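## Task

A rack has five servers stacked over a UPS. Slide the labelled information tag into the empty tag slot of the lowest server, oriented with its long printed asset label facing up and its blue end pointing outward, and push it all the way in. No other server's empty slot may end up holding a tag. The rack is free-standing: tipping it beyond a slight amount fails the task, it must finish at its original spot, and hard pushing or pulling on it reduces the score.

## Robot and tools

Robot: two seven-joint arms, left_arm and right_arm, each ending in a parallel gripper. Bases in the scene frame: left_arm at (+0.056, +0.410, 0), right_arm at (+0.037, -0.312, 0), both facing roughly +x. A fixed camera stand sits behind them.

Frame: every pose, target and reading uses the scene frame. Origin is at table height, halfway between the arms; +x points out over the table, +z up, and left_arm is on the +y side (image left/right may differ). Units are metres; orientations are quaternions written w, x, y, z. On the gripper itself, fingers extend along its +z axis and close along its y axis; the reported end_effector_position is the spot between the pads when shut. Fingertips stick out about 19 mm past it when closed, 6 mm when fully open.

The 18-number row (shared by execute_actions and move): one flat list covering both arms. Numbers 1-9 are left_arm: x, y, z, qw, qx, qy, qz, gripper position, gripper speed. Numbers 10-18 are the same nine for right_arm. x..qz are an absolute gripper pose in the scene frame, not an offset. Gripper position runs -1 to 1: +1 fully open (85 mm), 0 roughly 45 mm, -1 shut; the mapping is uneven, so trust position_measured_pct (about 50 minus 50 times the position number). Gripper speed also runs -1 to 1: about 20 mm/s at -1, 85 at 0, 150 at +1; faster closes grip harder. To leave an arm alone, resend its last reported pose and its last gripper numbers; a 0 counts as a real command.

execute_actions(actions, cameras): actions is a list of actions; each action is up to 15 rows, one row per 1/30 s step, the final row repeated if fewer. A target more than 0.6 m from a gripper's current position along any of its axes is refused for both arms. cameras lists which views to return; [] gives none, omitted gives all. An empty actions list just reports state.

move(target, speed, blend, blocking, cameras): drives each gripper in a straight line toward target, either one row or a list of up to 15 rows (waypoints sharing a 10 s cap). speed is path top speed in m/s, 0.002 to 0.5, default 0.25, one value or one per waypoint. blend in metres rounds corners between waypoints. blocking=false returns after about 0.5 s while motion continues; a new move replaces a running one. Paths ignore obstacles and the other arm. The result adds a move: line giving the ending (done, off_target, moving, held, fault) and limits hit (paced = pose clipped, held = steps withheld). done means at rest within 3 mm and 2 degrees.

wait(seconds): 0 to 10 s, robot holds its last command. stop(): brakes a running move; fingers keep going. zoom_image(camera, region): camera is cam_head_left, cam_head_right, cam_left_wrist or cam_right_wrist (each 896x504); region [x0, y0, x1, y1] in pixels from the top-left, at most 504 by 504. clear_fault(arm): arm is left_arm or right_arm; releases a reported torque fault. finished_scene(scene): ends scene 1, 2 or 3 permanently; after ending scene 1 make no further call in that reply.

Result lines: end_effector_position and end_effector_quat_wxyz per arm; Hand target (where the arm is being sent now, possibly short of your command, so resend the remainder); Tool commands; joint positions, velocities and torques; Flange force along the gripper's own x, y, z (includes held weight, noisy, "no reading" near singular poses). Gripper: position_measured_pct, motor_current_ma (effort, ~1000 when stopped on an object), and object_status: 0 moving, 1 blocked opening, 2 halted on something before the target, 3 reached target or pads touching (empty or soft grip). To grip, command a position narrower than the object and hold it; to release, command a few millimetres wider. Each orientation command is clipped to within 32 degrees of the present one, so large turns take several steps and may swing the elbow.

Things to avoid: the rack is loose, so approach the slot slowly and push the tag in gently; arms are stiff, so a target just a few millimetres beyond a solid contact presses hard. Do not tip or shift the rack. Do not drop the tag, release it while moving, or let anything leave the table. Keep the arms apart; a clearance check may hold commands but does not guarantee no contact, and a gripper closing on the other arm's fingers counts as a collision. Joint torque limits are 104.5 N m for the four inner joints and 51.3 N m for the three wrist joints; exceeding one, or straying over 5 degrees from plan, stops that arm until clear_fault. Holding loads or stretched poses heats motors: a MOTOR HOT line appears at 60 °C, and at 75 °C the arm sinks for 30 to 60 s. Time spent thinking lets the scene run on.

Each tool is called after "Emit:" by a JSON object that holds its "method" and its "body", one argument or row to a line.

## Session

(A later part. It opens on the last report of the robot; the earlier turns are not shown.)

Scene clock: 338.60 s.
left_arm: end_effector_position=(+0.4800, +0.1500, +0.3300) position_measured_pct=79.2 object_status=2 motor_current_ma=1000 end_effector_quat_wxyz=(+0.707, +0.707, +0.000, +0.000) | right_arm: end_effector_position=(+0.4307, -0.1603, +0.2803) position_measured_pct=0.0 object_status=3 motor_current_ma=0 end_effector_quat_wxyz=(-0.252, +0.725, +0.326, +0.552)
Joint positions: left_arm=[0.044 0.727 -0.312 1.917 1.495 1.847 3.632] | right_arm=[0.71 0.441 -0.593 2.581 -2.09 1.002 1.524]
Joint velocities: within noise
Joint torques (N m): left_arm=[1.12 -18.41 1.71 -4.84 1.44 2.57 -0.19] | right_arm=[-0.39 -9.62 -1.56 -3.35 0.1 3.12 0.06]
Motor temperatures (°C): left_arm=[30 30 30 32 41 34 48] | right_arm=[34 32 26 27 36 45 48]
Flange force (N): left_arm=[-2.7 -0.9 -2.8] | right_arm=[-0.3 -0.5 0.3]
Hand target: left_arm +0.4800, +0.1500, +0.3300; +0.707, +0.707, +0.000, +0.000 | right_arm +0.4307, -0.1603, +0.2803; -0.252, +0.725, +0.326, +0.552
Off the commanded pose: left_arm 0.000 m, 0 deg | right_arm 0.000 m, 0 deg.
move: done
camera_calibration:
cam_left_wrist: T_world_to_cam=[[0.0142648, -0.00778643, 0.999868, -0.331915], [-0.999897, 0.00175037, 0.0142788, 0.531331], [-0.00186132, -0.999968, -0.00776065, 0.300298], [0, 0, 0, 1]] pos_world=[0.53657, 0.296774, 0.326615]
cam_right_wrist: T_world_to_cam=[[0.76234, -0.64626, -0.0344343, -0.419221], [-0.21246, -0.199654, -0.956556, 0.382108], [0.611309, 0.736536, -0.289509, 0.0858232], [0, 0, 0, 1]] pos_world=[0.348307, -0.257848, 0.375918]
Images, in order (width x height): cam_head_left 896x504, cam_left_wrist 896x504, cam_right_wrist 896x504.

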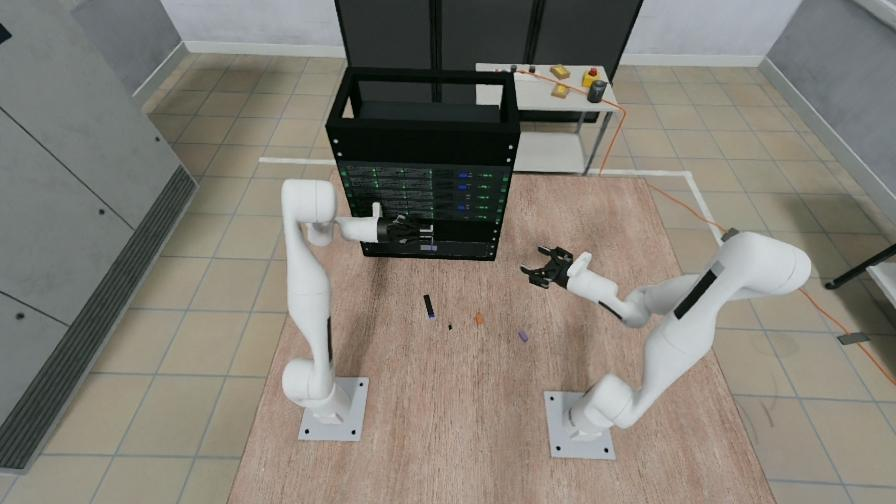

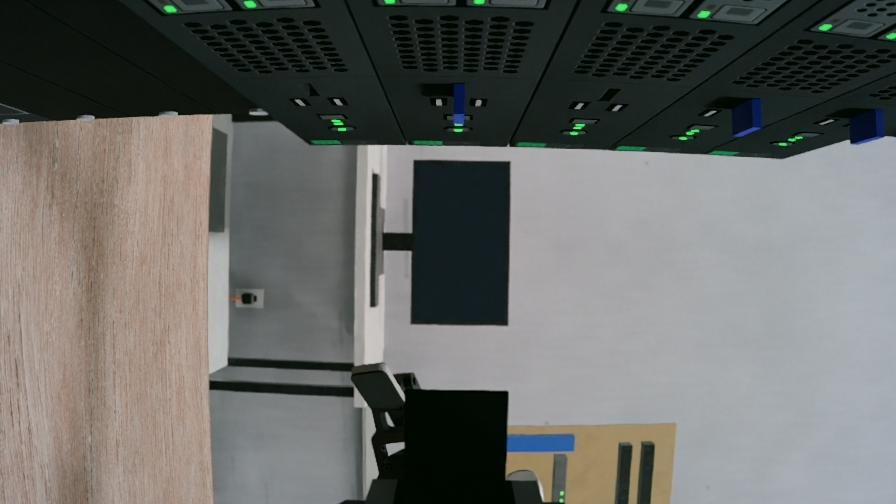

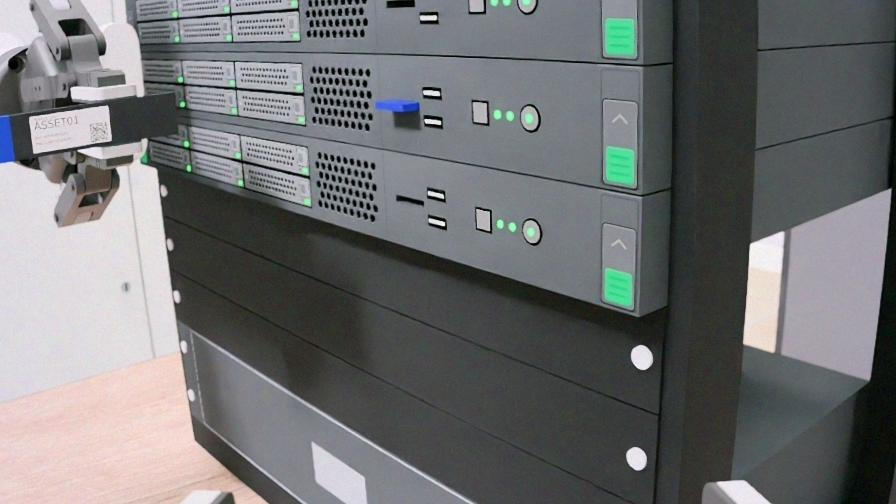

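Emit:
{"method": "move", "body": {
  "target": [0.50,0.05,0.33,0.7071,0.7071,0,0,-0.7,-1,0.36,0.03,0.33,0,0.7071,0,0.7071,0,0],
  "speed": 0.15,
  "cameras": ["cam_left_wrist","cam_head_left","cam_right_wrist"]
}}

Scene clock: 352.87 s.
left_arm: end_effector_position=(+0.5000, +0.0500, +0.3300) position_measured_pct=79.2 object_status=2 motor_current_ma=1000 end_effector_quat_wxyz=(+0.707, +0.707, +0.000, +0.000) | right_arm: end_effector_position=(+0.3600, +0.0300, +0.3300) position_measured_pct=49.8 object_status=3 motor_current_ma=0 end_effector_quat_wxyz=(+0.000, +0.707, +0.000, +0.707)
Joint positions: left_arm=[0.218 0.743 -0.232 1.852 1.686 1.683 3.712] | right_arm=[0.84 -1.116 -1.885 2.182 -4.978 0.556 2.001]
Joint velocities: within noise
Joint torques (N m): left_arm=[1.11 -19.64 2.12 -5.88 1.65 2.41 -0.18] | right_arm=[-0.4 12.43 8.76 -2.45 0.83 2.99 0.08]
Motor temperatures (°C): left_arm=[30 30 30 32 41 34 48] | right_arm=[34 32 26 27 36 45 48]
Flange force (N): left_arm=[-2.1 -0.9 -3.3] | right_arm=[-1.3 0.5 1.0]
Hand target: left_arm +0.5000, +0.0500, +0.3300; +0.707, +0.707, +0.000, +0.000 | right_arm +0.3600, +0.0300, +0.3300; +0.000, +0.707, +0.000, +0.707
Off the commanded pose: left_arm 0.000 m, 0 deg | right_arm 0.000 m, 0 deg.
move: done
camera_calibration:
cam_left_wrist: T_world_to_cam=[[0.0141648, -0.00778576, 0.999869, -0.332925], [-0.999898, 0.00175121, 0.0141789, 0.551538], [-0.00186138, -0.999968, -0.00776016, 0.200238], [0, 0, 0, 1]] pos_world=[0.55657, 0.196674, 0.326615]
cam_right_wrist: T_world_to_cam=[[0.0253372, -0.999412, -0.0231187, 0.0315906], [-0.0276984, 0.0224154, -0.999365, 0.393515], [0.999295, 0.0259614, -0.0271142, -0.201752], [0, 0, 0, 1]] pos_world=[0.211709, 0.027989, 0.388525]
Images, in order (width x height): cam_head_left 896x504, cam_left_wrist 896x504, cam_right_wrist 896x504.

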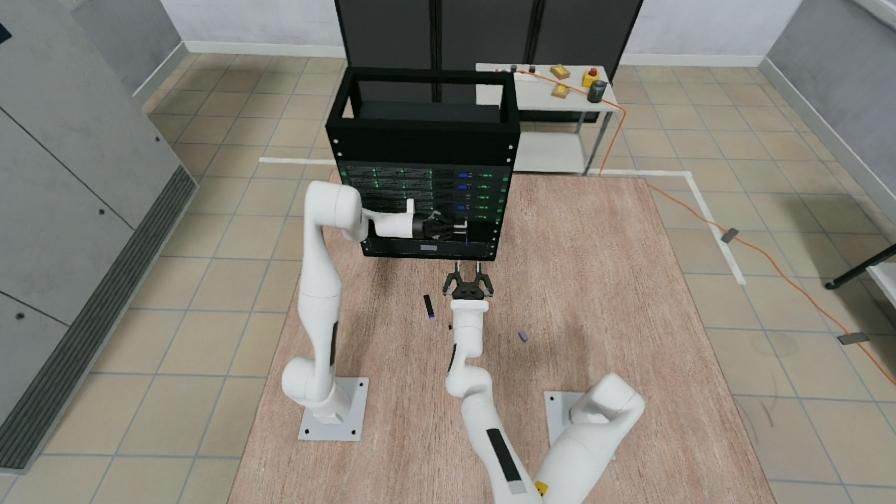

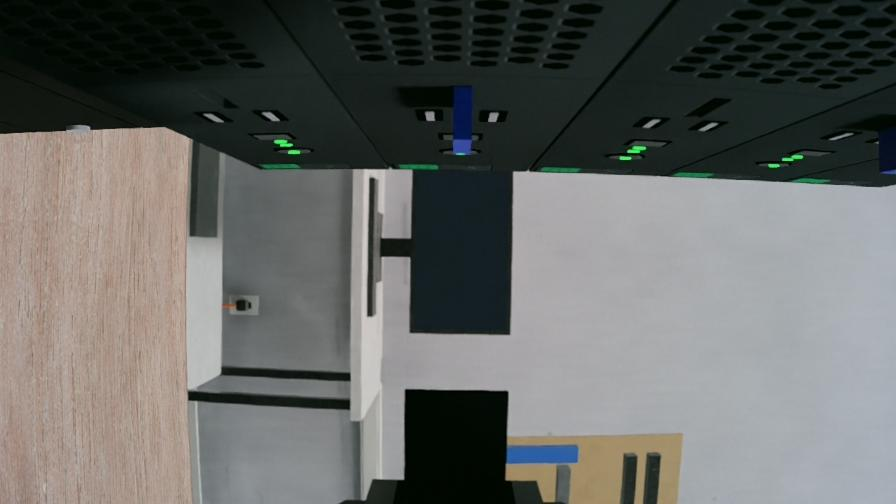

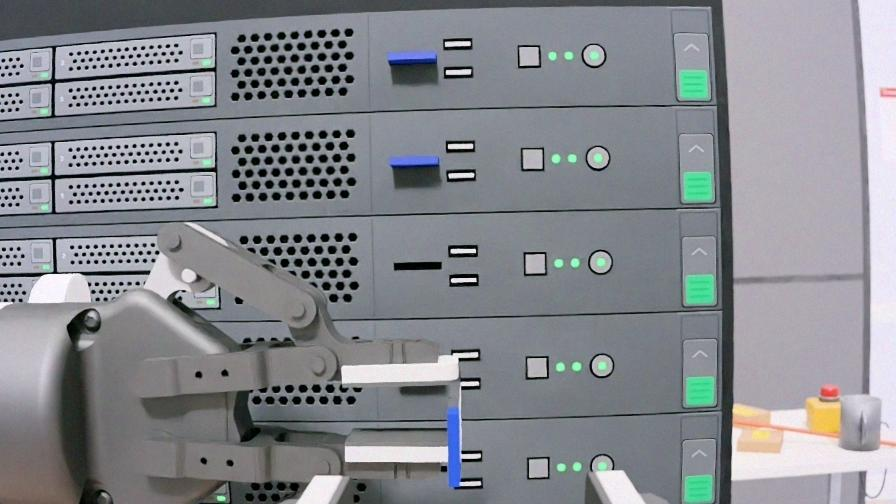

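Emit:
{"method": "move", "body": {
  "target": [0.50,0.05,0.33,0.7071,0.7071,0,0,-0.7,-1,0.405,0.0325,0.331,0,0.7071,0,0.7071,-0.5,0],
  "speed": 0.1,
  "cameras": ["cam_right_wrist"]
}}

Scene clock: 368.63 s.
left_arm: end_effector_position=(+0.5000, +0.0500, +0.3300) position_measured_pct=79.2 object_status=2 motor_current_ma=1000 end_effector_quat_wxyz=(+0.707, +0.707, +0.000, +0.000) | right_arm: end_effector_position=(+0.4050, +0.0325, +0.3310) position_measured_pct=74.9 object_status=3 motor_current_ma=0 end_effector_quat_wxyz=(+0.000, +0.707, +0.000, +0.707)
Joint positions: left_arm=[0.218 0.743 -0.232 1.852 1.686 1.683 3.712] | right_arm=[0.961 -1.158 -1.842 2.158 -4.787 0.458 1.838]
Joint velocities: within noise
Joint torques (N m): left_arm=[1.1 -19.69 2.12 -5.91 1.64 2.42 -0.18] | right_arm=[-0.39 13.03 9.23 -2.5 0.52 3.17 0.07]
Motor temperatures (°C): left_arm=[30 30 30 32 41 34 48] | right_arm=[34 32 26 27 36 45 48]
Flange force (N): left_arm=[-2.2 -1.0 -3.2] | right_arm=[-1.1 0.0 0.7]
Hand target: left_arm +0.5000, +0.0500, +0.3300; +0.707, +0.707, +0.000, +0.000 | right_arm +0.4050, +0.0325, +0.3310; +0.000, +0.707, +0.000, +0.707
Off the commanded pose: left_arm 0.000 m, 0 deg | right_arm 0.000 m, 0 deg.
move: done
camera_calibration:
cam_right_wrist: T_world_to_cam=[[0.0254389, -0.999411, -0.0230206, 0.032908], [-0.0276982, 0.0223145, -0.999367, 0.395709], [0.999293, 0.0260604, -0.0271143, -0.246761], [0, 0, 0, 1]] pos_world=[0.256709, 0.0304892, 0.389525]
Images, in order (width x height): cam_right_wrist 896x504.

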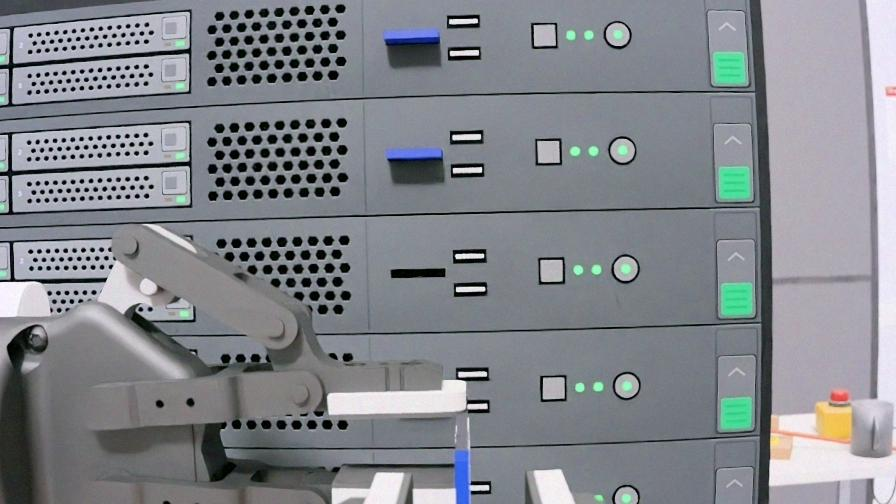

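Emit:
{"method": "move", "body": {
  "target": [0.50,0.05,0.33,0.7071,0.7071,0,0,-0.7,-1,0.441,0.033,0.331,0,0.7071,0,0.7071,-0.5,0],
  "speed": 0.06,
  "cameras": ["cam_right_wrist","cam_left_wrist"]
}}

Scene clock: 376.20 s.
left_arm: end_effector_position=(+0.5000, +0.0500, +0.3300) position_measured_pct=79.2 object_status=2 motor_current_ma=1000 end_effector_quat_wxyz=(+0.707, +0.707, +0.000, +0.000) | right_arm: end_effector_position=(+0.4410, +0.0331, +0.3310) position_measured_pct=74.9 object_status=3 motor_current_ma=0 end_effector_quat_wxyz=(+0.000, +0.707, +0.000, +0.707)
Joint positions: left_arm=[0.218 0.743 -0.232 1.852 1.686 1.683 3.712] | right_arm=[1.066 -1.167 -1.839 2.132 -4.605 0.431 1.678]
Joint velocities: within noise
Joint torques (N m): left_arm=[1.14 -19.68 2.08 -5.85 1.65 2.44 -0.18] | right_arm=[-0.38 13.45 9.56 -2.74 0.35 3.27 0.07]
Motor temperatures (°C): left_arm=[30 30 30 31 41 34 48] | right_arm=[34 32 26 27 36 45 48]
Flange force (N): left_arm=[-2.0 -0.9 -3.2] | right_arm=[-0.7 -0.4 0.1]
Hand target: left_arm +0.5000, +0.0500, +0.3300; +0.707, +0.707, +0.000, +0.000 | right_arm +0.4410, +0.0330, +0.3310; +0.000, +0.707, +0.000, +0.707
Off the commanded pose: left_arm 0.000 m, 0 deg | right_arm 0.000 m, 0 deg.
move: done
camera_calibration:
cam_left_wrist: T_world_to_cam=[[0.0141648, -0.00778576, 0.999869, -0.332925], [-0.999898, 0.00175121, 0.0141789, 0.551538], [-0.00186138, -0.999968, -0.00776016, 0.200238], [0, 0, 0, 1]] pos_world=[0.55657, 0.196674, 0.326615]
cam_right_wrist: T_world_to_cam=[[0.0254389, -0.999411, -0.0230206, 0.0324919], [-0.0276982, 0.0223145, -0.999367, 0.396694], [0.999293, 0.0260604, -0.0271143, -0.282748], [0, 0, 0, 1]] pos_world=[0.292709, 0.0309892, 0.389525]
Images, in order (width x height): cam_left_wrist 896x504, cam_right_wrist 896x504.

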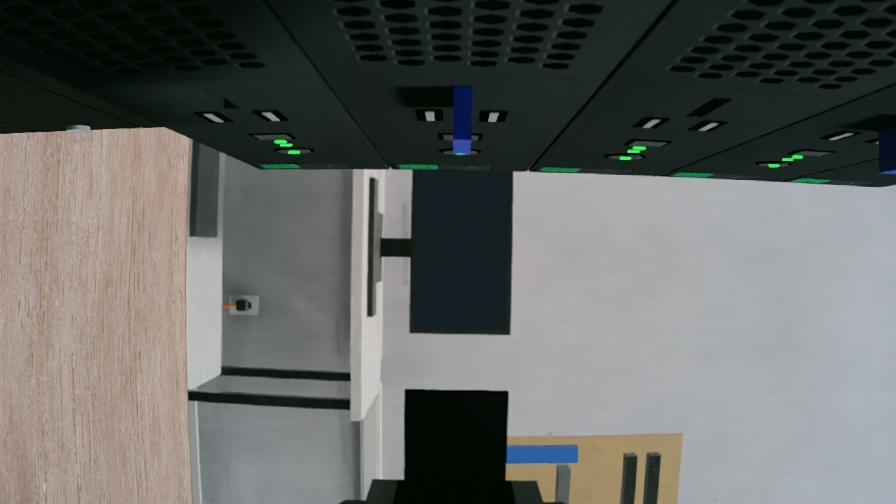

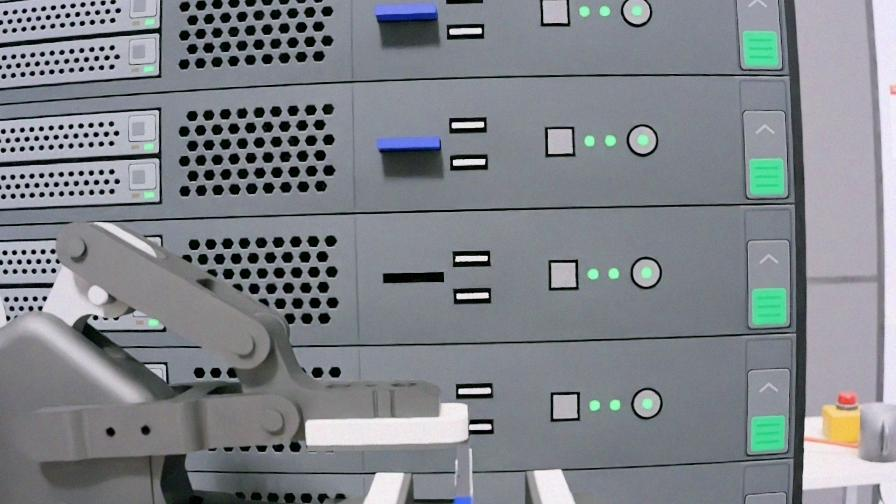

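Emit:
{"method": "move", "body": {
  "target": [
    [0.50,0.05,0.33,0.7071,0.7071,0,0,-0.7,-1,0.441,0.034,0.331,0,0.7071,0,0.7071,-0.5,0],
    [0.50,0.05,0.33,0.7071,0.7071,0,0,-0.7,-1,0.441,0.034,0.331,0,0.7071,0,0.7071,-1,-1]
  ],
  "speed": 0.06,
  "cameras": ["cam_right_wrist","cam_left_wrist"]
}}

Scene clock: 386.83 s.
left_arm: end_effector_position=(+0.5000, +0.0500, +0.3300) position_measured_pct=79.2 object_status=2 motor_current_ma=1000 end_effector_quat_wxyz=(+0.707, +0.707, +0.000, +0.000) | right_arm: end_effector_position=(+0.4410, +0.0340, +0.3310) position_measured_pct=96.1 object_status=0 motor_current_ma=1000 end_effector_quat_wxyz=(+0.000, +0.707, +0.000, +0.707)
Joint positions: left_arm=[0.218 0.743 -0.232 1.852 1.686 1.683 3.712] | right_arm=[1.066 -1.168 -1.838 2.129 -4.612 0.43 1.685]
Joint velocities: within noise
Joint torques (N m): left_arm=[1.09 -19.82 2.12 -5.46 1.19 2.73 -0.15] | right_arm=[0.99 13.64 10.09 -1.82 0.11 3.33 0.11]
Motor temperatures (°C): left_arm=[30 30 30 31 41 34 48] | right_arm=[34 32 26 27 36 45 48]
Flange force (N): left_arm=[-0.4 -1.1 -1.8] | right_arm=[-1.0 -1.5 -1.6]
Hand target: left_arm +0.5000, +0.0500, +0.3300; +0.707, +0.707, +0.000, +0.000 | right_arm +0.4410, +0.0340, +0.3310; +0.000, +0.707, +0.000, +0.707
Off the commanded pose: left_arm 0.000 m, 0 deg | right_arm 0.000 m, 0 deg.
move: done
camera_calibration:
cam_left_wrist: T_world_to_cam=[[0.0141648, -0.00778576, 0.999869, -0.332925], [-0.999898, 0.00175121, 0.0141789, 0.551538], [-0.00186138, -0.999968, -0.00776016, 0.200238], [0, 0, 0, 1]] pos_world=[0.55657, 0.196674, 0.326615]
cam_right_wrist: T_world_to_cam=[[0.0254371, -0.999409, -0.0231205, 0.0335304], [-0.0277006, 0.0224144, -0.999365, 0.396669], [0.999293, 0.0260614, -0.0271141, -0.282774], [0, 0, 0, 1]] pos_world=[0.292709, 0.031989, 0.389525]
Images, in order (width x height): cam_left_wrist 896x504, cam_right_wrist 896x504.

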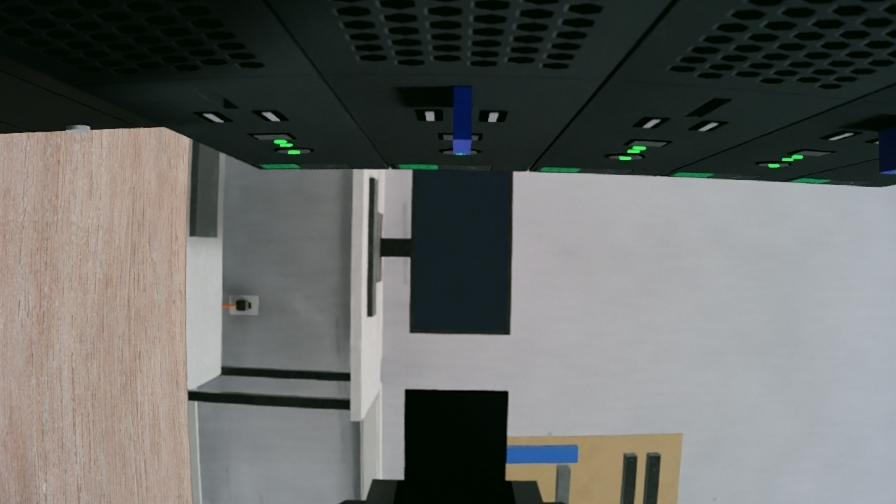

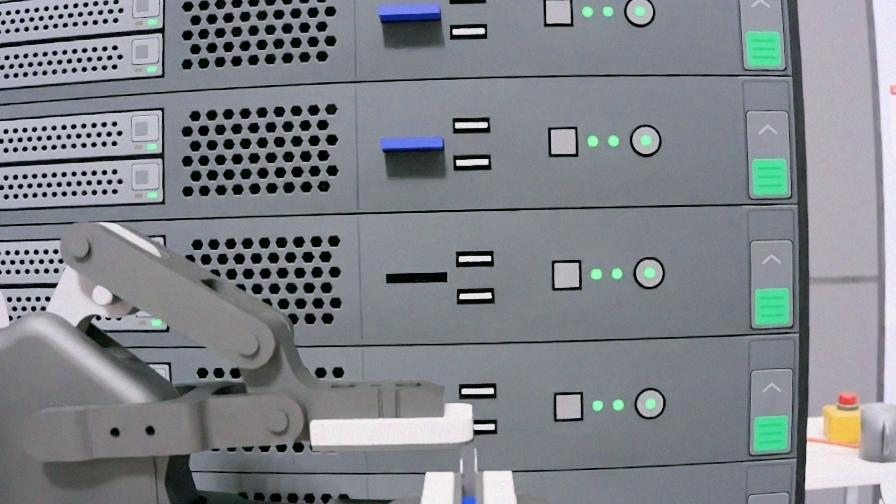

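Emit:
{"method": "move", "body": {
  "target": [
    [0.50,0.05,0.33,0.7071,0.7071,0,0,-0.35,-0.5,0.441,0.034,0.331,0,0.7071,0,0.7071,-1,-1],
    [0.50,0.16,0.33,0.7071,0.7071,0,0,-0.35,-0.5,0.441,0.034,0.331,0,0.7071,0,0.7071,-1,-1],
    [0.48,0.30,0.30,0.7071,0.7071,0,0,-0.35,-0.5,0.441,0.05,0.30,0.5,0.5,0.5,0.5,-1,-1]
  ],
  "speed": [0.06,0.15,0.2],
  "cameras": ["cam_right_wrist","cam_left_wrist"]
}}

Scene clock: 419.20 s.
left_arm: end_effector_position=(+0.4800, +0.3000, +0.3000) position_measured_pct=67.5 object_status=3 motor_current_ma=0 end_effector_quat_wxyz=(+0.707, +0.707, +0.000, +0.000) | right_arm: end_effector_position=(+0.4410, +0.0500, +0.3000) position_measured_pct=96.1 object_status=2 motor_current_ma=1000 end_effector_quat_wxyz=(+0.500, +0.500, +0.500, +0.500)
Joint positions: left_arm=[-0.233 0.858 -0.393 1.773 1.247 2.06 3.534] | right_arm=[1.053 -1.384 -1.745 2.087 -4.75 0.244 3.256]
Joint velocities: within noise
Joint torques (N m): left_arm=[1.09 -19.42 1.19 -4.1 1.1 2.63 -0.16] | right_arm=[-0.42 14.47 10.49 -1.25 0.17 3.27 0.05]
Motor temperatures (°C): left_arm=[30 31 30 31 40 34 48] | right_arm=[34 32 26 27 36 45 48]
Flange force (N): left_arm=[-3.3 -0.5 -1.6] | right_arm=no reading
Hand target: left_arm +0.4800, +0.3000, +0.3000; +0.707, +0.707, +0.000, +0.000 | right_arm +0.4410, +0.0500, +0.3000; +0.500, +0.500, +0.500, +0.500
Off the commanded pose: left_arm 0.000 m, 0 deg | right_arm 0.000 m, 0 deg.
move: done
camera_calibration:
cam_left_wrist: T_world_to_cam=[[0.0142633, -0.00788783, 0.999867, -0.300706], [-0.999896, 0.00184894, 0.0142783, 0.531453], [-0.00196132, -0.999967, -0.00786065, 0.450044], [0, 0, 0, 1]] pos_world=[0.53657, 0.446674, 0.296615]
cam_right_wrist: T_world_to_cam=[[0.0253395, -0.0231162, 0.999412, -0.306742], [-0.0275984, -0.999368, -0.0224154, 0.123304], [0.999298, -0.0270142, -0.0259615, -0.281731], [0, 0, 0, 1]] pos_world=[0.292709, 0.108525, 0.302011]
Images, in order (width x height): cam_left_wrist 896x504, cam_right_wrist 896x504.

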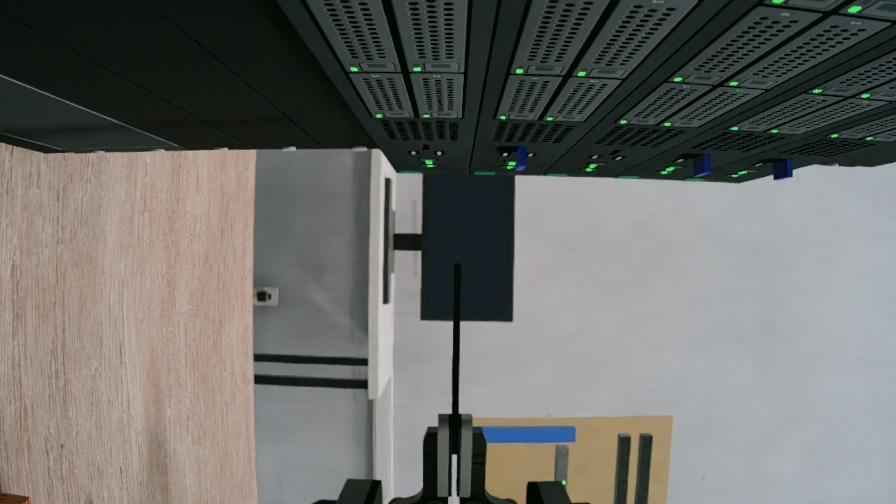

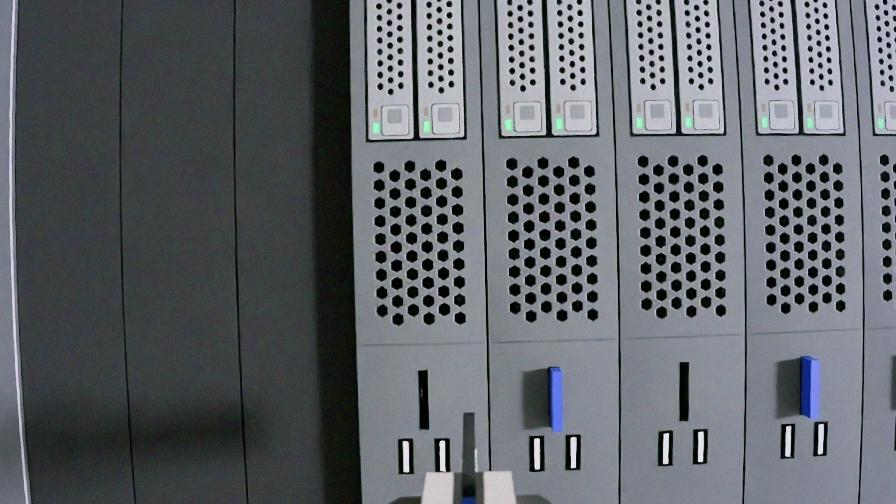

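Emit:
{"method": "move", "body": {
  "target": [0.48,0.30,0.30,0.7071,0.7071,0,0,-0.35,-0.5,0.475,0.0513,0.2842,0.5,0.5,0.5,0.5,-1,-1],
  "speed": 0.1,
  "cameras": ["cam_right_wrist","cam_left_wrist"]
}}

Emit:
{"method": "zoom_image", "body": {
  "camera": "cam_right_wrist",
  "region": [340, 340, 600, 504]
}}

Emit:
{"method": "zoom_image", "body": {
  "camera": "cam_left_wrist",
  "region": [370, 90, 570, 290]
}}

Scene clock: 450.50 s.
left_arm: end_effector_position=(+0.4800, +0.3000, +0.3000) position_measured_pct=67.5 object_status=3 motor_current_ma=0 end_effector_quat_wxyz=(+0.707, +0.707, +0.000, +0.000) | right_arm: end_effector_position=(+0.4750, +0.0513, +0.2842) position_measured_pct=96.1 object_status=2 motor_current_ma=1000 end_effector_quat_wxyz=(+0.500, +0.500, +0.500, +0.500)
Joint positions: left_arm=[-0.233 0.858 -0.393 1.773 1.247 2.06 3.534] | right_arm=[1.155 -1.393 -1.797 2.051 -4.528 0.283 3.019]
Joint velocities: within noise
Joint torques (N m): left_arm=[1.11 -19.38 1.13 -4.12 1.09 2.65 -0.19] | right_arm=[-0.47 15.07 10.81 -1.03 0.06 3.29 0.03]
Motor temperatures (°C): left_arm=[30 31 30 31 40 34 48] | right_arm=[34 32 27 27 36 45 48]
Flange force (N): left_arm=[-3.3 -0.4 -1.5] | right_arm=no reading
Hand target: left_arm +0.4800, +0.3000, +0.3000; +0.707, +0.707, +0.000, +0.000 | right_arm +0.4750, +0.0513, +0.2842; +0.500, +0.500, +0.500, +0.500
Off the commanded pose: left_arm 0.000 m, 0 deg | right_arm 0.000 m, 0 deg.
move: done
camera_calibration:
cam_left_wrist: T_world_to_cam=[[0.0142633, -0.00788783, 0.999867, -0.300706], [-0.999896, 0.00184894, 0.0142783, 0.531453], [-0.00196132, -0.999967, -0.00786065, 0.450044], [0, 0, 0, 1]] pos_world=[0.53657, 0.446674, 0.296615]
cam_right_wrist: T_world_to_cam=[[0.0253372, -0.0231187, 0.999412, -0.291781], [-0.0276984, -0.999365, -0.0224154, 0.12522], [0.999295, -0.0271142, -0.0259614, -0.316071], [0, 0, 0, 1]] pos_world=[0.326709, 0.109825, 0.286211]
Images, in order (width x height): cam_left_wrist 896x504, cam_right_wrist 896x504.

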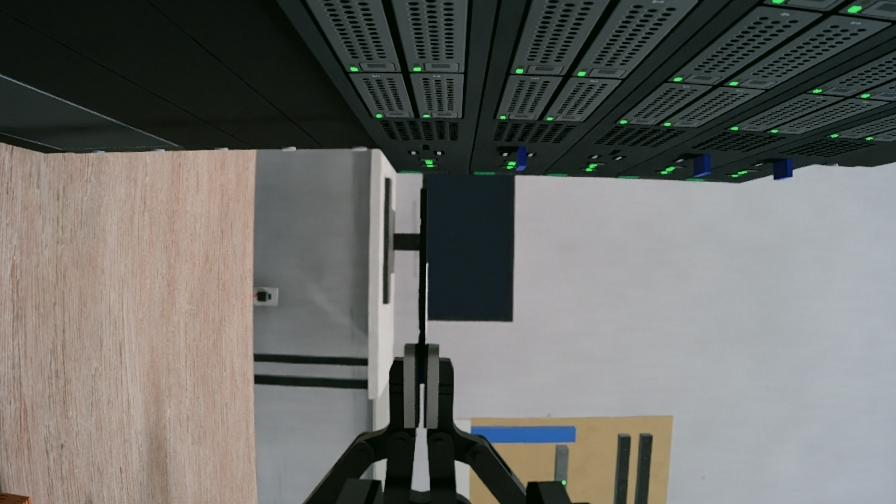

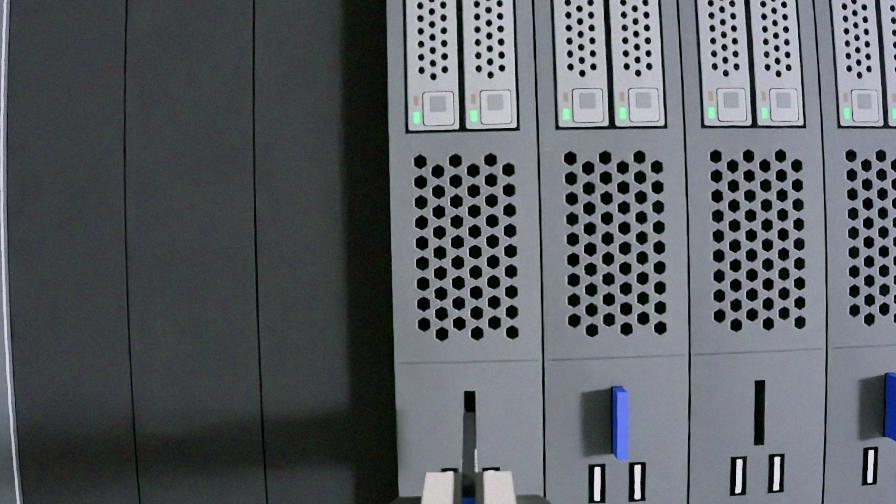

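Scaled by 1.938 from the camera's 896x504 image, which has a finer 1280x720 frame.

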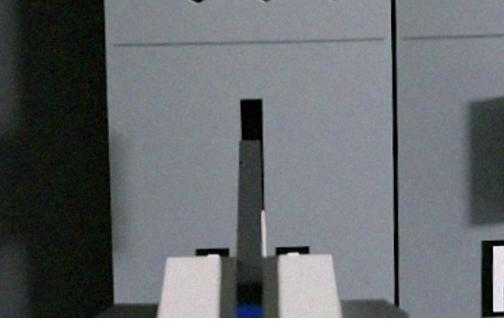

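Scaled by 2.520 from the camera's 896x504 image, which has a finer 1280x720 frame.

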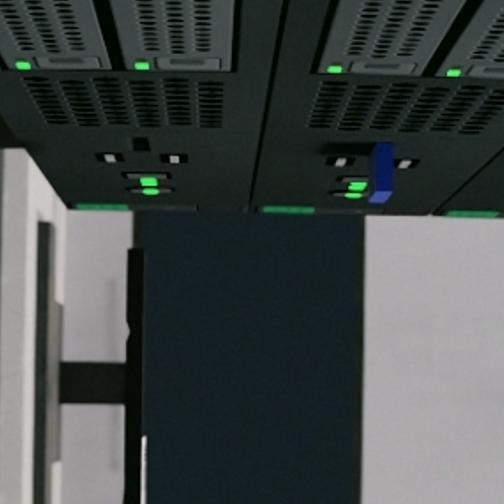

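Emit:
{"method": "move", "body": {
  "target": [0.48,0.30,0.30,0.7071,0.7071,0,0,-0.35,-0.5,0.486,0.0513,0.2845,0.5,0.5,0.5,0.5,-1,-1],
  "speed": 0.05,
  "cameras": ["cam_right_wrist","cam_left_wrist"]
}}

Emit:
{"method": "zoom_image", "body": {
  "camera": "cam_right_wrist",
  "region": [400, 370, 560, 490]
}}

Emit:
{"method": "zoom_image", "body": {
  "camera": "cam_left_wrist",
  "region": [390, 120, 490, 240]
}}

Scene clock: 476.47 s.
left_arm: end_effector_position=(+0.4800, +0.3000, +0.3000) position_measured_pct=67.5 object_status=3 motor_current_ma=0 end_effector_quat_wxyz=(+0.707, +0.707, +0.000, +0.000) | right_arm: end_effector_position=(+0.4860, +0.0514, +0.2845) position_measured_pct=96.1 object_status=2 motor_current_ma=1000 end_effector_quat_wxyz=(+0.500, +0.500, +0.500, +0.500)
Joint positions: left_arm=[-0.233 0.858 -0.393 1.773 1.247 2.06 3.534] | right_arm=[1.188 -1.377 -1.813 2.038 -4.477 0.306 2.982]
Joint velocities: within noise
Joint torques (N m): left_arm=[1.11 -19.42 1.17 -4.14 1.1 2.65 -0.16] | right_arm=[-0.37 15.3 10.8 -1.17 0.01 3.27 0.03]
Motor temperatures (°C): left_arm=[30 31 30 31 40 34 48] | right_arm=[34 32 27 27 36 45 48]
Flange force (N): left_arm=[-3.4 -0.5 -1.5] | right_arm=no reading
Hand target: left_arm +0.4800, +0.3000, +0.3000; +0.707, +0.707, +0.000, +0.000 | right_arm +0.4860, +0.0513, +0.2845; +0.500, +0.500, +0.500, +0.500
Off the commanded pose: left_arm 0.000 m, 0 deg | right_arm 0.000 m, 0 deg.
move: done
camera_calibration:
cam_left_wrist: T_world_to_cam=[[0.0142633, -0.00788783, 0.999867, -0.300706], [-0.999896, 0.00184894, 0.0142783, 0.531453], [-0.00196132, -0.999967, -0.00786065, 0.450044], [0, 0, 0, 1]] pos_world=[0.53657, 0.446674, 0.296615]
cam_right_wrist: T_world_to_cam=[[0.0253395, -0.0231162, 0.999412, -0.292359], [-0.0275984, -0.999368, -0.0224154, 0.125598], [0.999298, -0.0270142, -0.0259615, -0.327064], [0, 0, 0, 1]] pos_world=[0.337709, 0.109925, 0.286511]
Images, in order (width x height): cam_left_wrist 896x504, cam_right_wrist 896x504.

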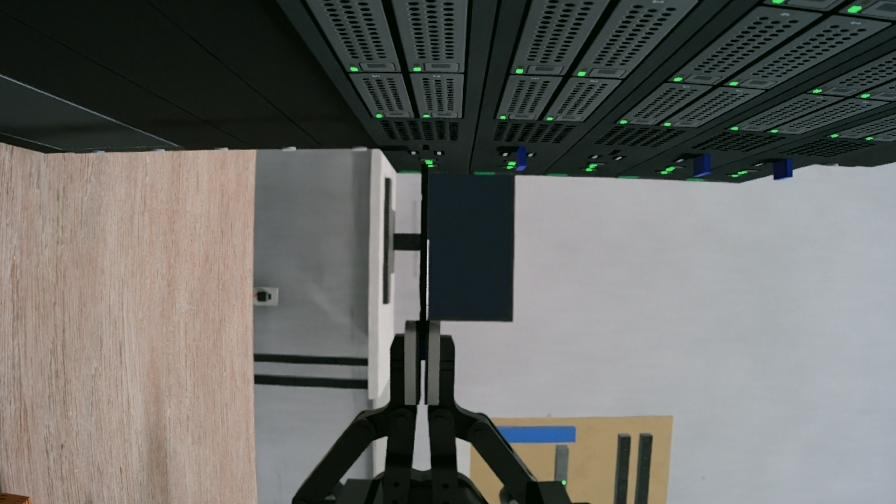

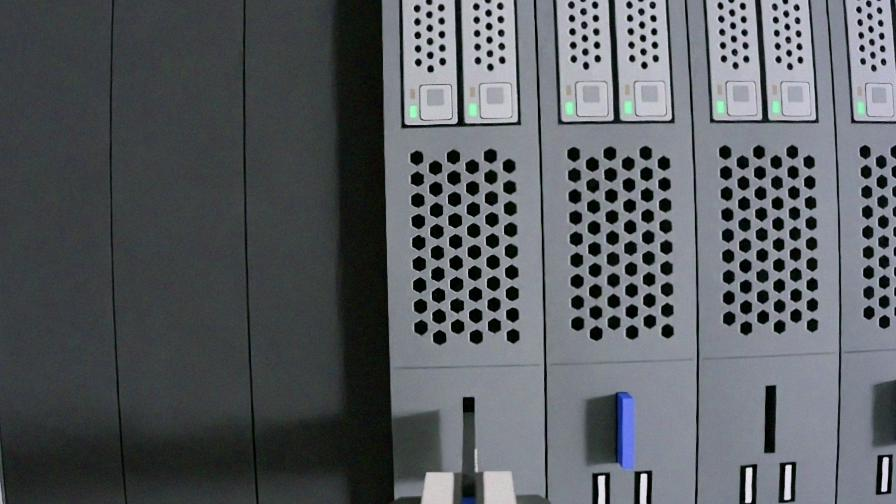

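Scaled by 3.150 from the camera's 896x504 image, which has a finer 1280x720 frame.

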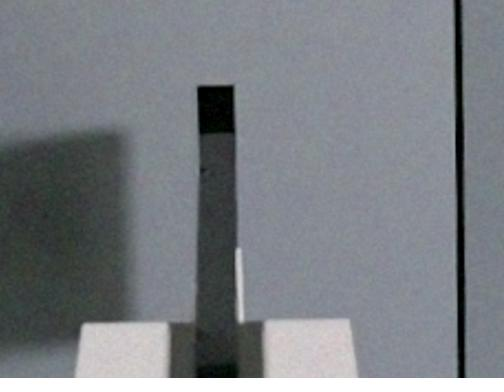

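Scaled by 4.200 from the camera's 896x504 image, which has a finer 1280x720 frame.

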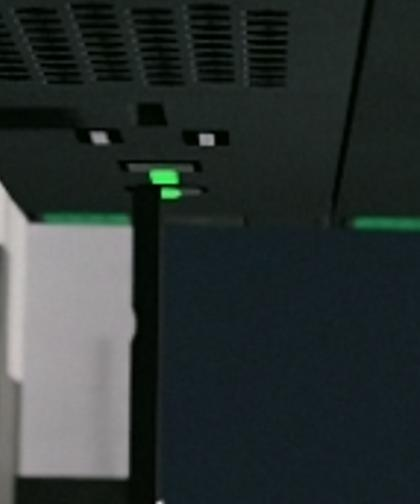

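Emit:
{"method": "move", "body": {
  "target": [0.48,0.30,0.30,0.7071,0.7071,0,0,-0.35,-0.5,0.4925,0.0533,0.2845,0.5,0.5,0.5,0.5,-1,-1],
  "speed": 0.04,
  "cameras": ["cam_right_wrist","cam_left_wrist"]
}}

Emit:
{"method": "zoom_image", "body": {
  "camera": "cam_right_wrist",
  "region": [400, 370, 560, 490]
}}

Emit:
{"method": "zoom_image", "body": {
  "camera": "cam_left_wrist",
  "region": [390, 120, 490, 240]
}}

Scene clock: 501.23 s.
left_arm: end_effector_position=(+0.4800, +0.3000, +0.3000) position_measured_pct=67.5 object_status=3 motor_current_ma=0 end_effector_quat_wxyz=(+0.707, +0.707, +0.000, +0.000) | right_arm: end_effector_position=(+0.4925, +0.0533, +0.2845) position_measured_pct=96.1 object_status=2 motor_current_ma=1000 end_effector_quat_wxyz=(+0.500, +0.500, +0.500, +0.500)
Joint positions: left_arm=[-0.233 0.858 -0.393 1.773 1.247 2.06 3.534] | right_arm=[1.206 -1.375 -1.816 2.024 -4.466 0.309 2.977]
Joint velocities: within noise
Joint torques (N m): left_arm=[1.09 -19.4 1.18 -4.09 1.1 2.65 -0.16] | right_arm=[-0.4 15.49 10.88 -1.32 0 3.25 -0.02]
Motor temperatures (°C): left_arm=[30 31 30 31 40 34 48] | right_arm=[34 32 27 27 36 45 48]
Flange force (N): left_arm=[-3.3 -0.5 -1.6] | right_arm=no reading
Hand target: left_arm +0.4800, +0.3000, +0.3000; +0.707, +0.707, +0.000, +0.000 | right_arm +0.4925, +0.0533, +0.2845; +0.500, +0.500, +0.500, +0.500
Off the commanded pose: left_arm 0.000 m, 0 deg | right_arm 0.000 m, 0 deg.
move: done
camera_calibration:
cam_left_wrist: T_world_to_cam=[[0.0142633, -0.00788783, 0.999867, -0.300706], [-0.999896, 0.00184894, 0.0142783, 0.531453], [-0.00196132, -0.999967, -0.00786065, 0.450044], [0, 0, 0, 1]] pos_world=[0.53657, 0.446674, 0.296615]
cam_right_wrist: T_world_to_cam=[[0.025339, -0.0230188, 0.999414, -0.292491], [-0.027696, -0.999367, -0.0223155, 0.127681], [0.999295, -0.0271143, -0.0259605, -0.333497], [0, 0, 0, 1]] pos_world=[0.344209, 0.111825, 0.286511]
Images, in order (width x height): cam_left_wrist 896x504, cam_right_wrist 896x504.

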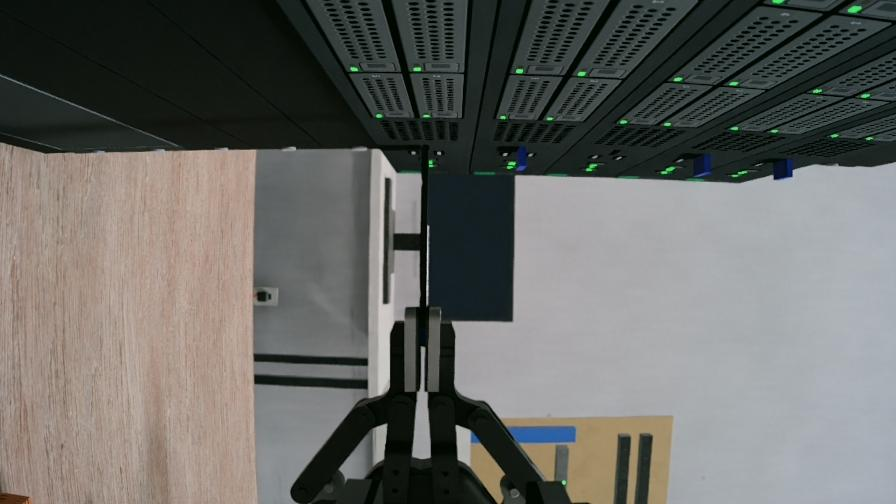

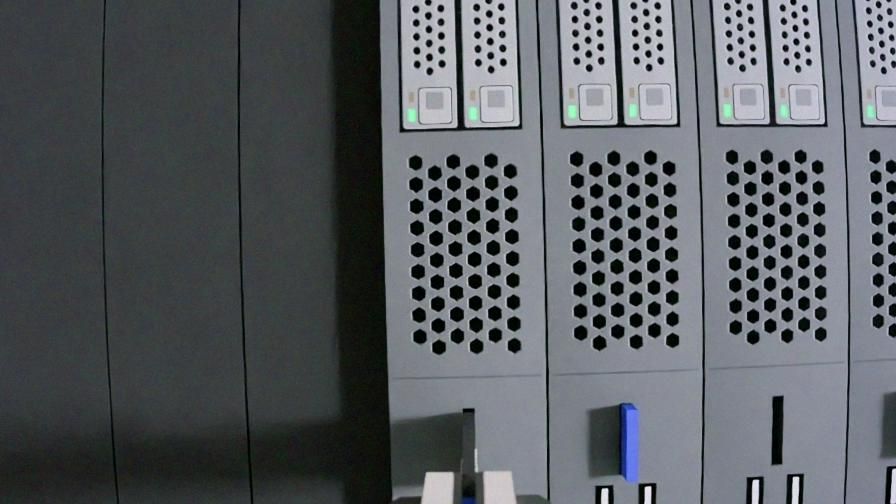

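Scaled by 3.150 from the camera's 896x504 image, which has a finer 1280x720 frame.

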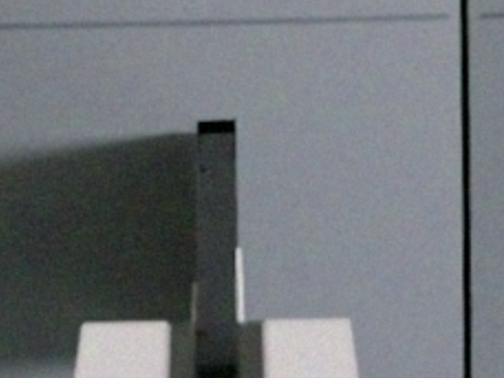

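Scaled by 4.200 from the camera's 896x504 image, which has a finer 1280x720 frame.

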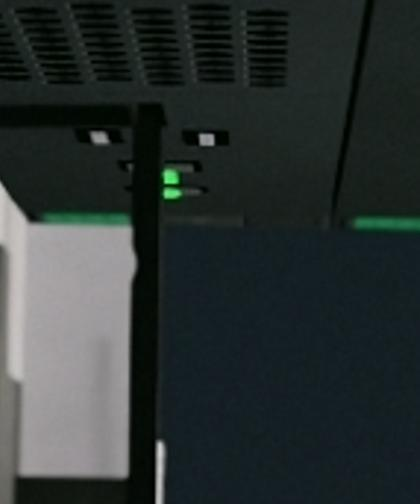

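Emit:
{"method": "move", "body": {
  "target": [
    [0.48,0.30,0.30,0.7071,0.7071,0,0,-0.35,-0.5,0.4925,0.0537,0.2845,0.5,0.5,0.5,0.5,-1,-1],
    [0.48,0.30,0.30,0.7071,0.7071,0,0,-0.35,-0.5,0.4955,0.0537,0.2845,0.5,0.5,0.5,0.5,-1,-1]
  ],
  "speed": 0.02,
  "cameras": ["cam_right_wrist","cam_left_wrist"]
}}

Emit:
{"method": "zoom_image", "body": {
  "camera": "cam_right_wrist",
  "region": [400, 370, 560, 490]
}}

Emit:
{"method": "zoom_image", "body": {
  "camera": "cam_left_wrist",
  "region": [390, 120, 490, 240]
}}

Scene clock: 513.10 s.
left_arm: end_effector_position=(+0.4800, +0.3000, +0.3000) position_measured_pct=67.5 object_status=3 motor_current_ma=0 end_effector_quat_wxyz=(+0.707, +0.707, +0.000, +0.000) | right_arm: end_effector_position=(+0.4955, +0.0537, +0.2845) position_measured_pct=96.1 object_status=2 motor_current_ma=1000 end_effector_quat_wxyz=(+0.500, +0.500, +0.500, +0.500)
Joint positions: left_arm=[-0.233 0.858 -0.393 1.773 1.247 2.06 3.534] | right_arm=[1.214 -1.373 -1.819 2.019 -4.458 0.312 2.972]
Joint velocities: within noise
Joint torques (N m): left_arm=[1.08 -19.45 1.14 -4.13 1.08 2.65 -0.16] | right_arm=[-0.46 15.56 10.94 -1.3 -0.02 3.23 -0.02]
Motor temperatures (°C): left_arm=[30 31 30 31 40 34 48] | right_arm=[34 32 27 27 36 45 48]
Flange force (N): left_arm=[-3.3 -0.6 -1.5] | right_arm=no reading
Hand target: left_arm +0.4800, +0.3000, +0.3000; +0.707, +0.707, +0.000, +0.000 | right_arm +0.4955, +0.0537, +0.2845; +0.500, +0.500, +0.500, +0.500
Off the commanded pose: left_arm 0.000 m, 0 deg | right_arm 0.000 m, 0 deg.
move: done
camera_calibration:
cam_left_wrist: T_world_to_cam=[[0.0142633, -0.00788783, 0.999867, -0.300706], [-0.999896, 0.00184894, 0.0142783, 0.531453], [-0.00196132, -0.999967, -0.00786065, 0.450044], [0, 0, 0, 1]] pos_world=[0.53657, 0.446674, 0.296615]
cam_right_wrist: T_world_to_cam=[[0.0253372, -0.0231187, 0.999412, -0.292543], [-0.0276984, -0.999365, -0.0224154, 0.128293], [0.999295, -0.0271142, -0.0259614, -0.336481], [0, 0, 0, 1]] pos_world=[0.347209, 0.112325, 0.286511]
Images, in order (width x height): cam_left_wrist 896x504, cam_right_wrist 896x504.

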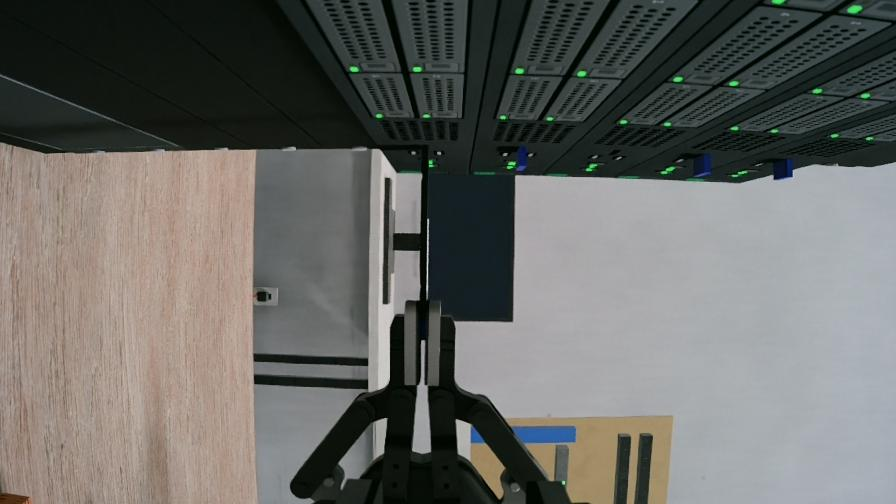

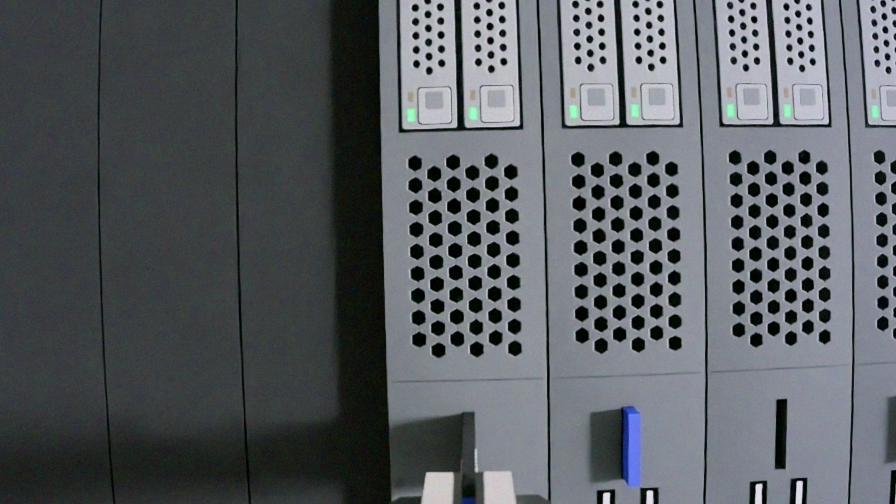

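Scaled by 3.150 from the camera's 896x504 image, which has a finer 1280x720 frame.

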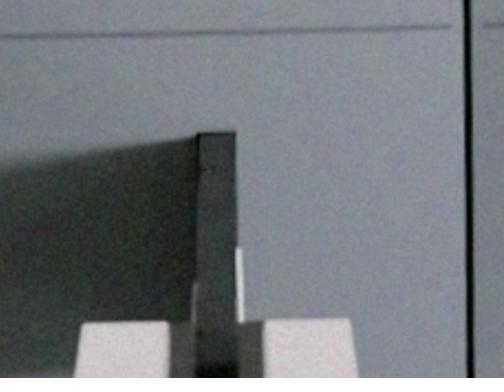

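Scaled by 4.200 from the camera's 896x504 image, which has a finer 1280x720 frame.

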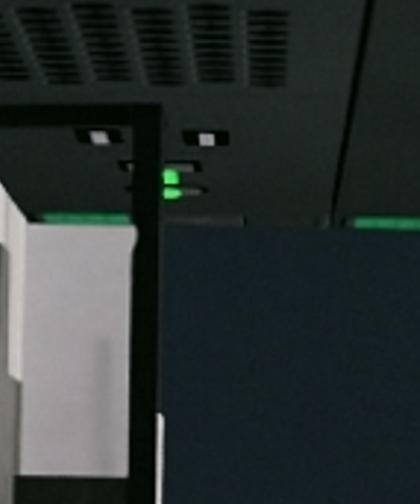

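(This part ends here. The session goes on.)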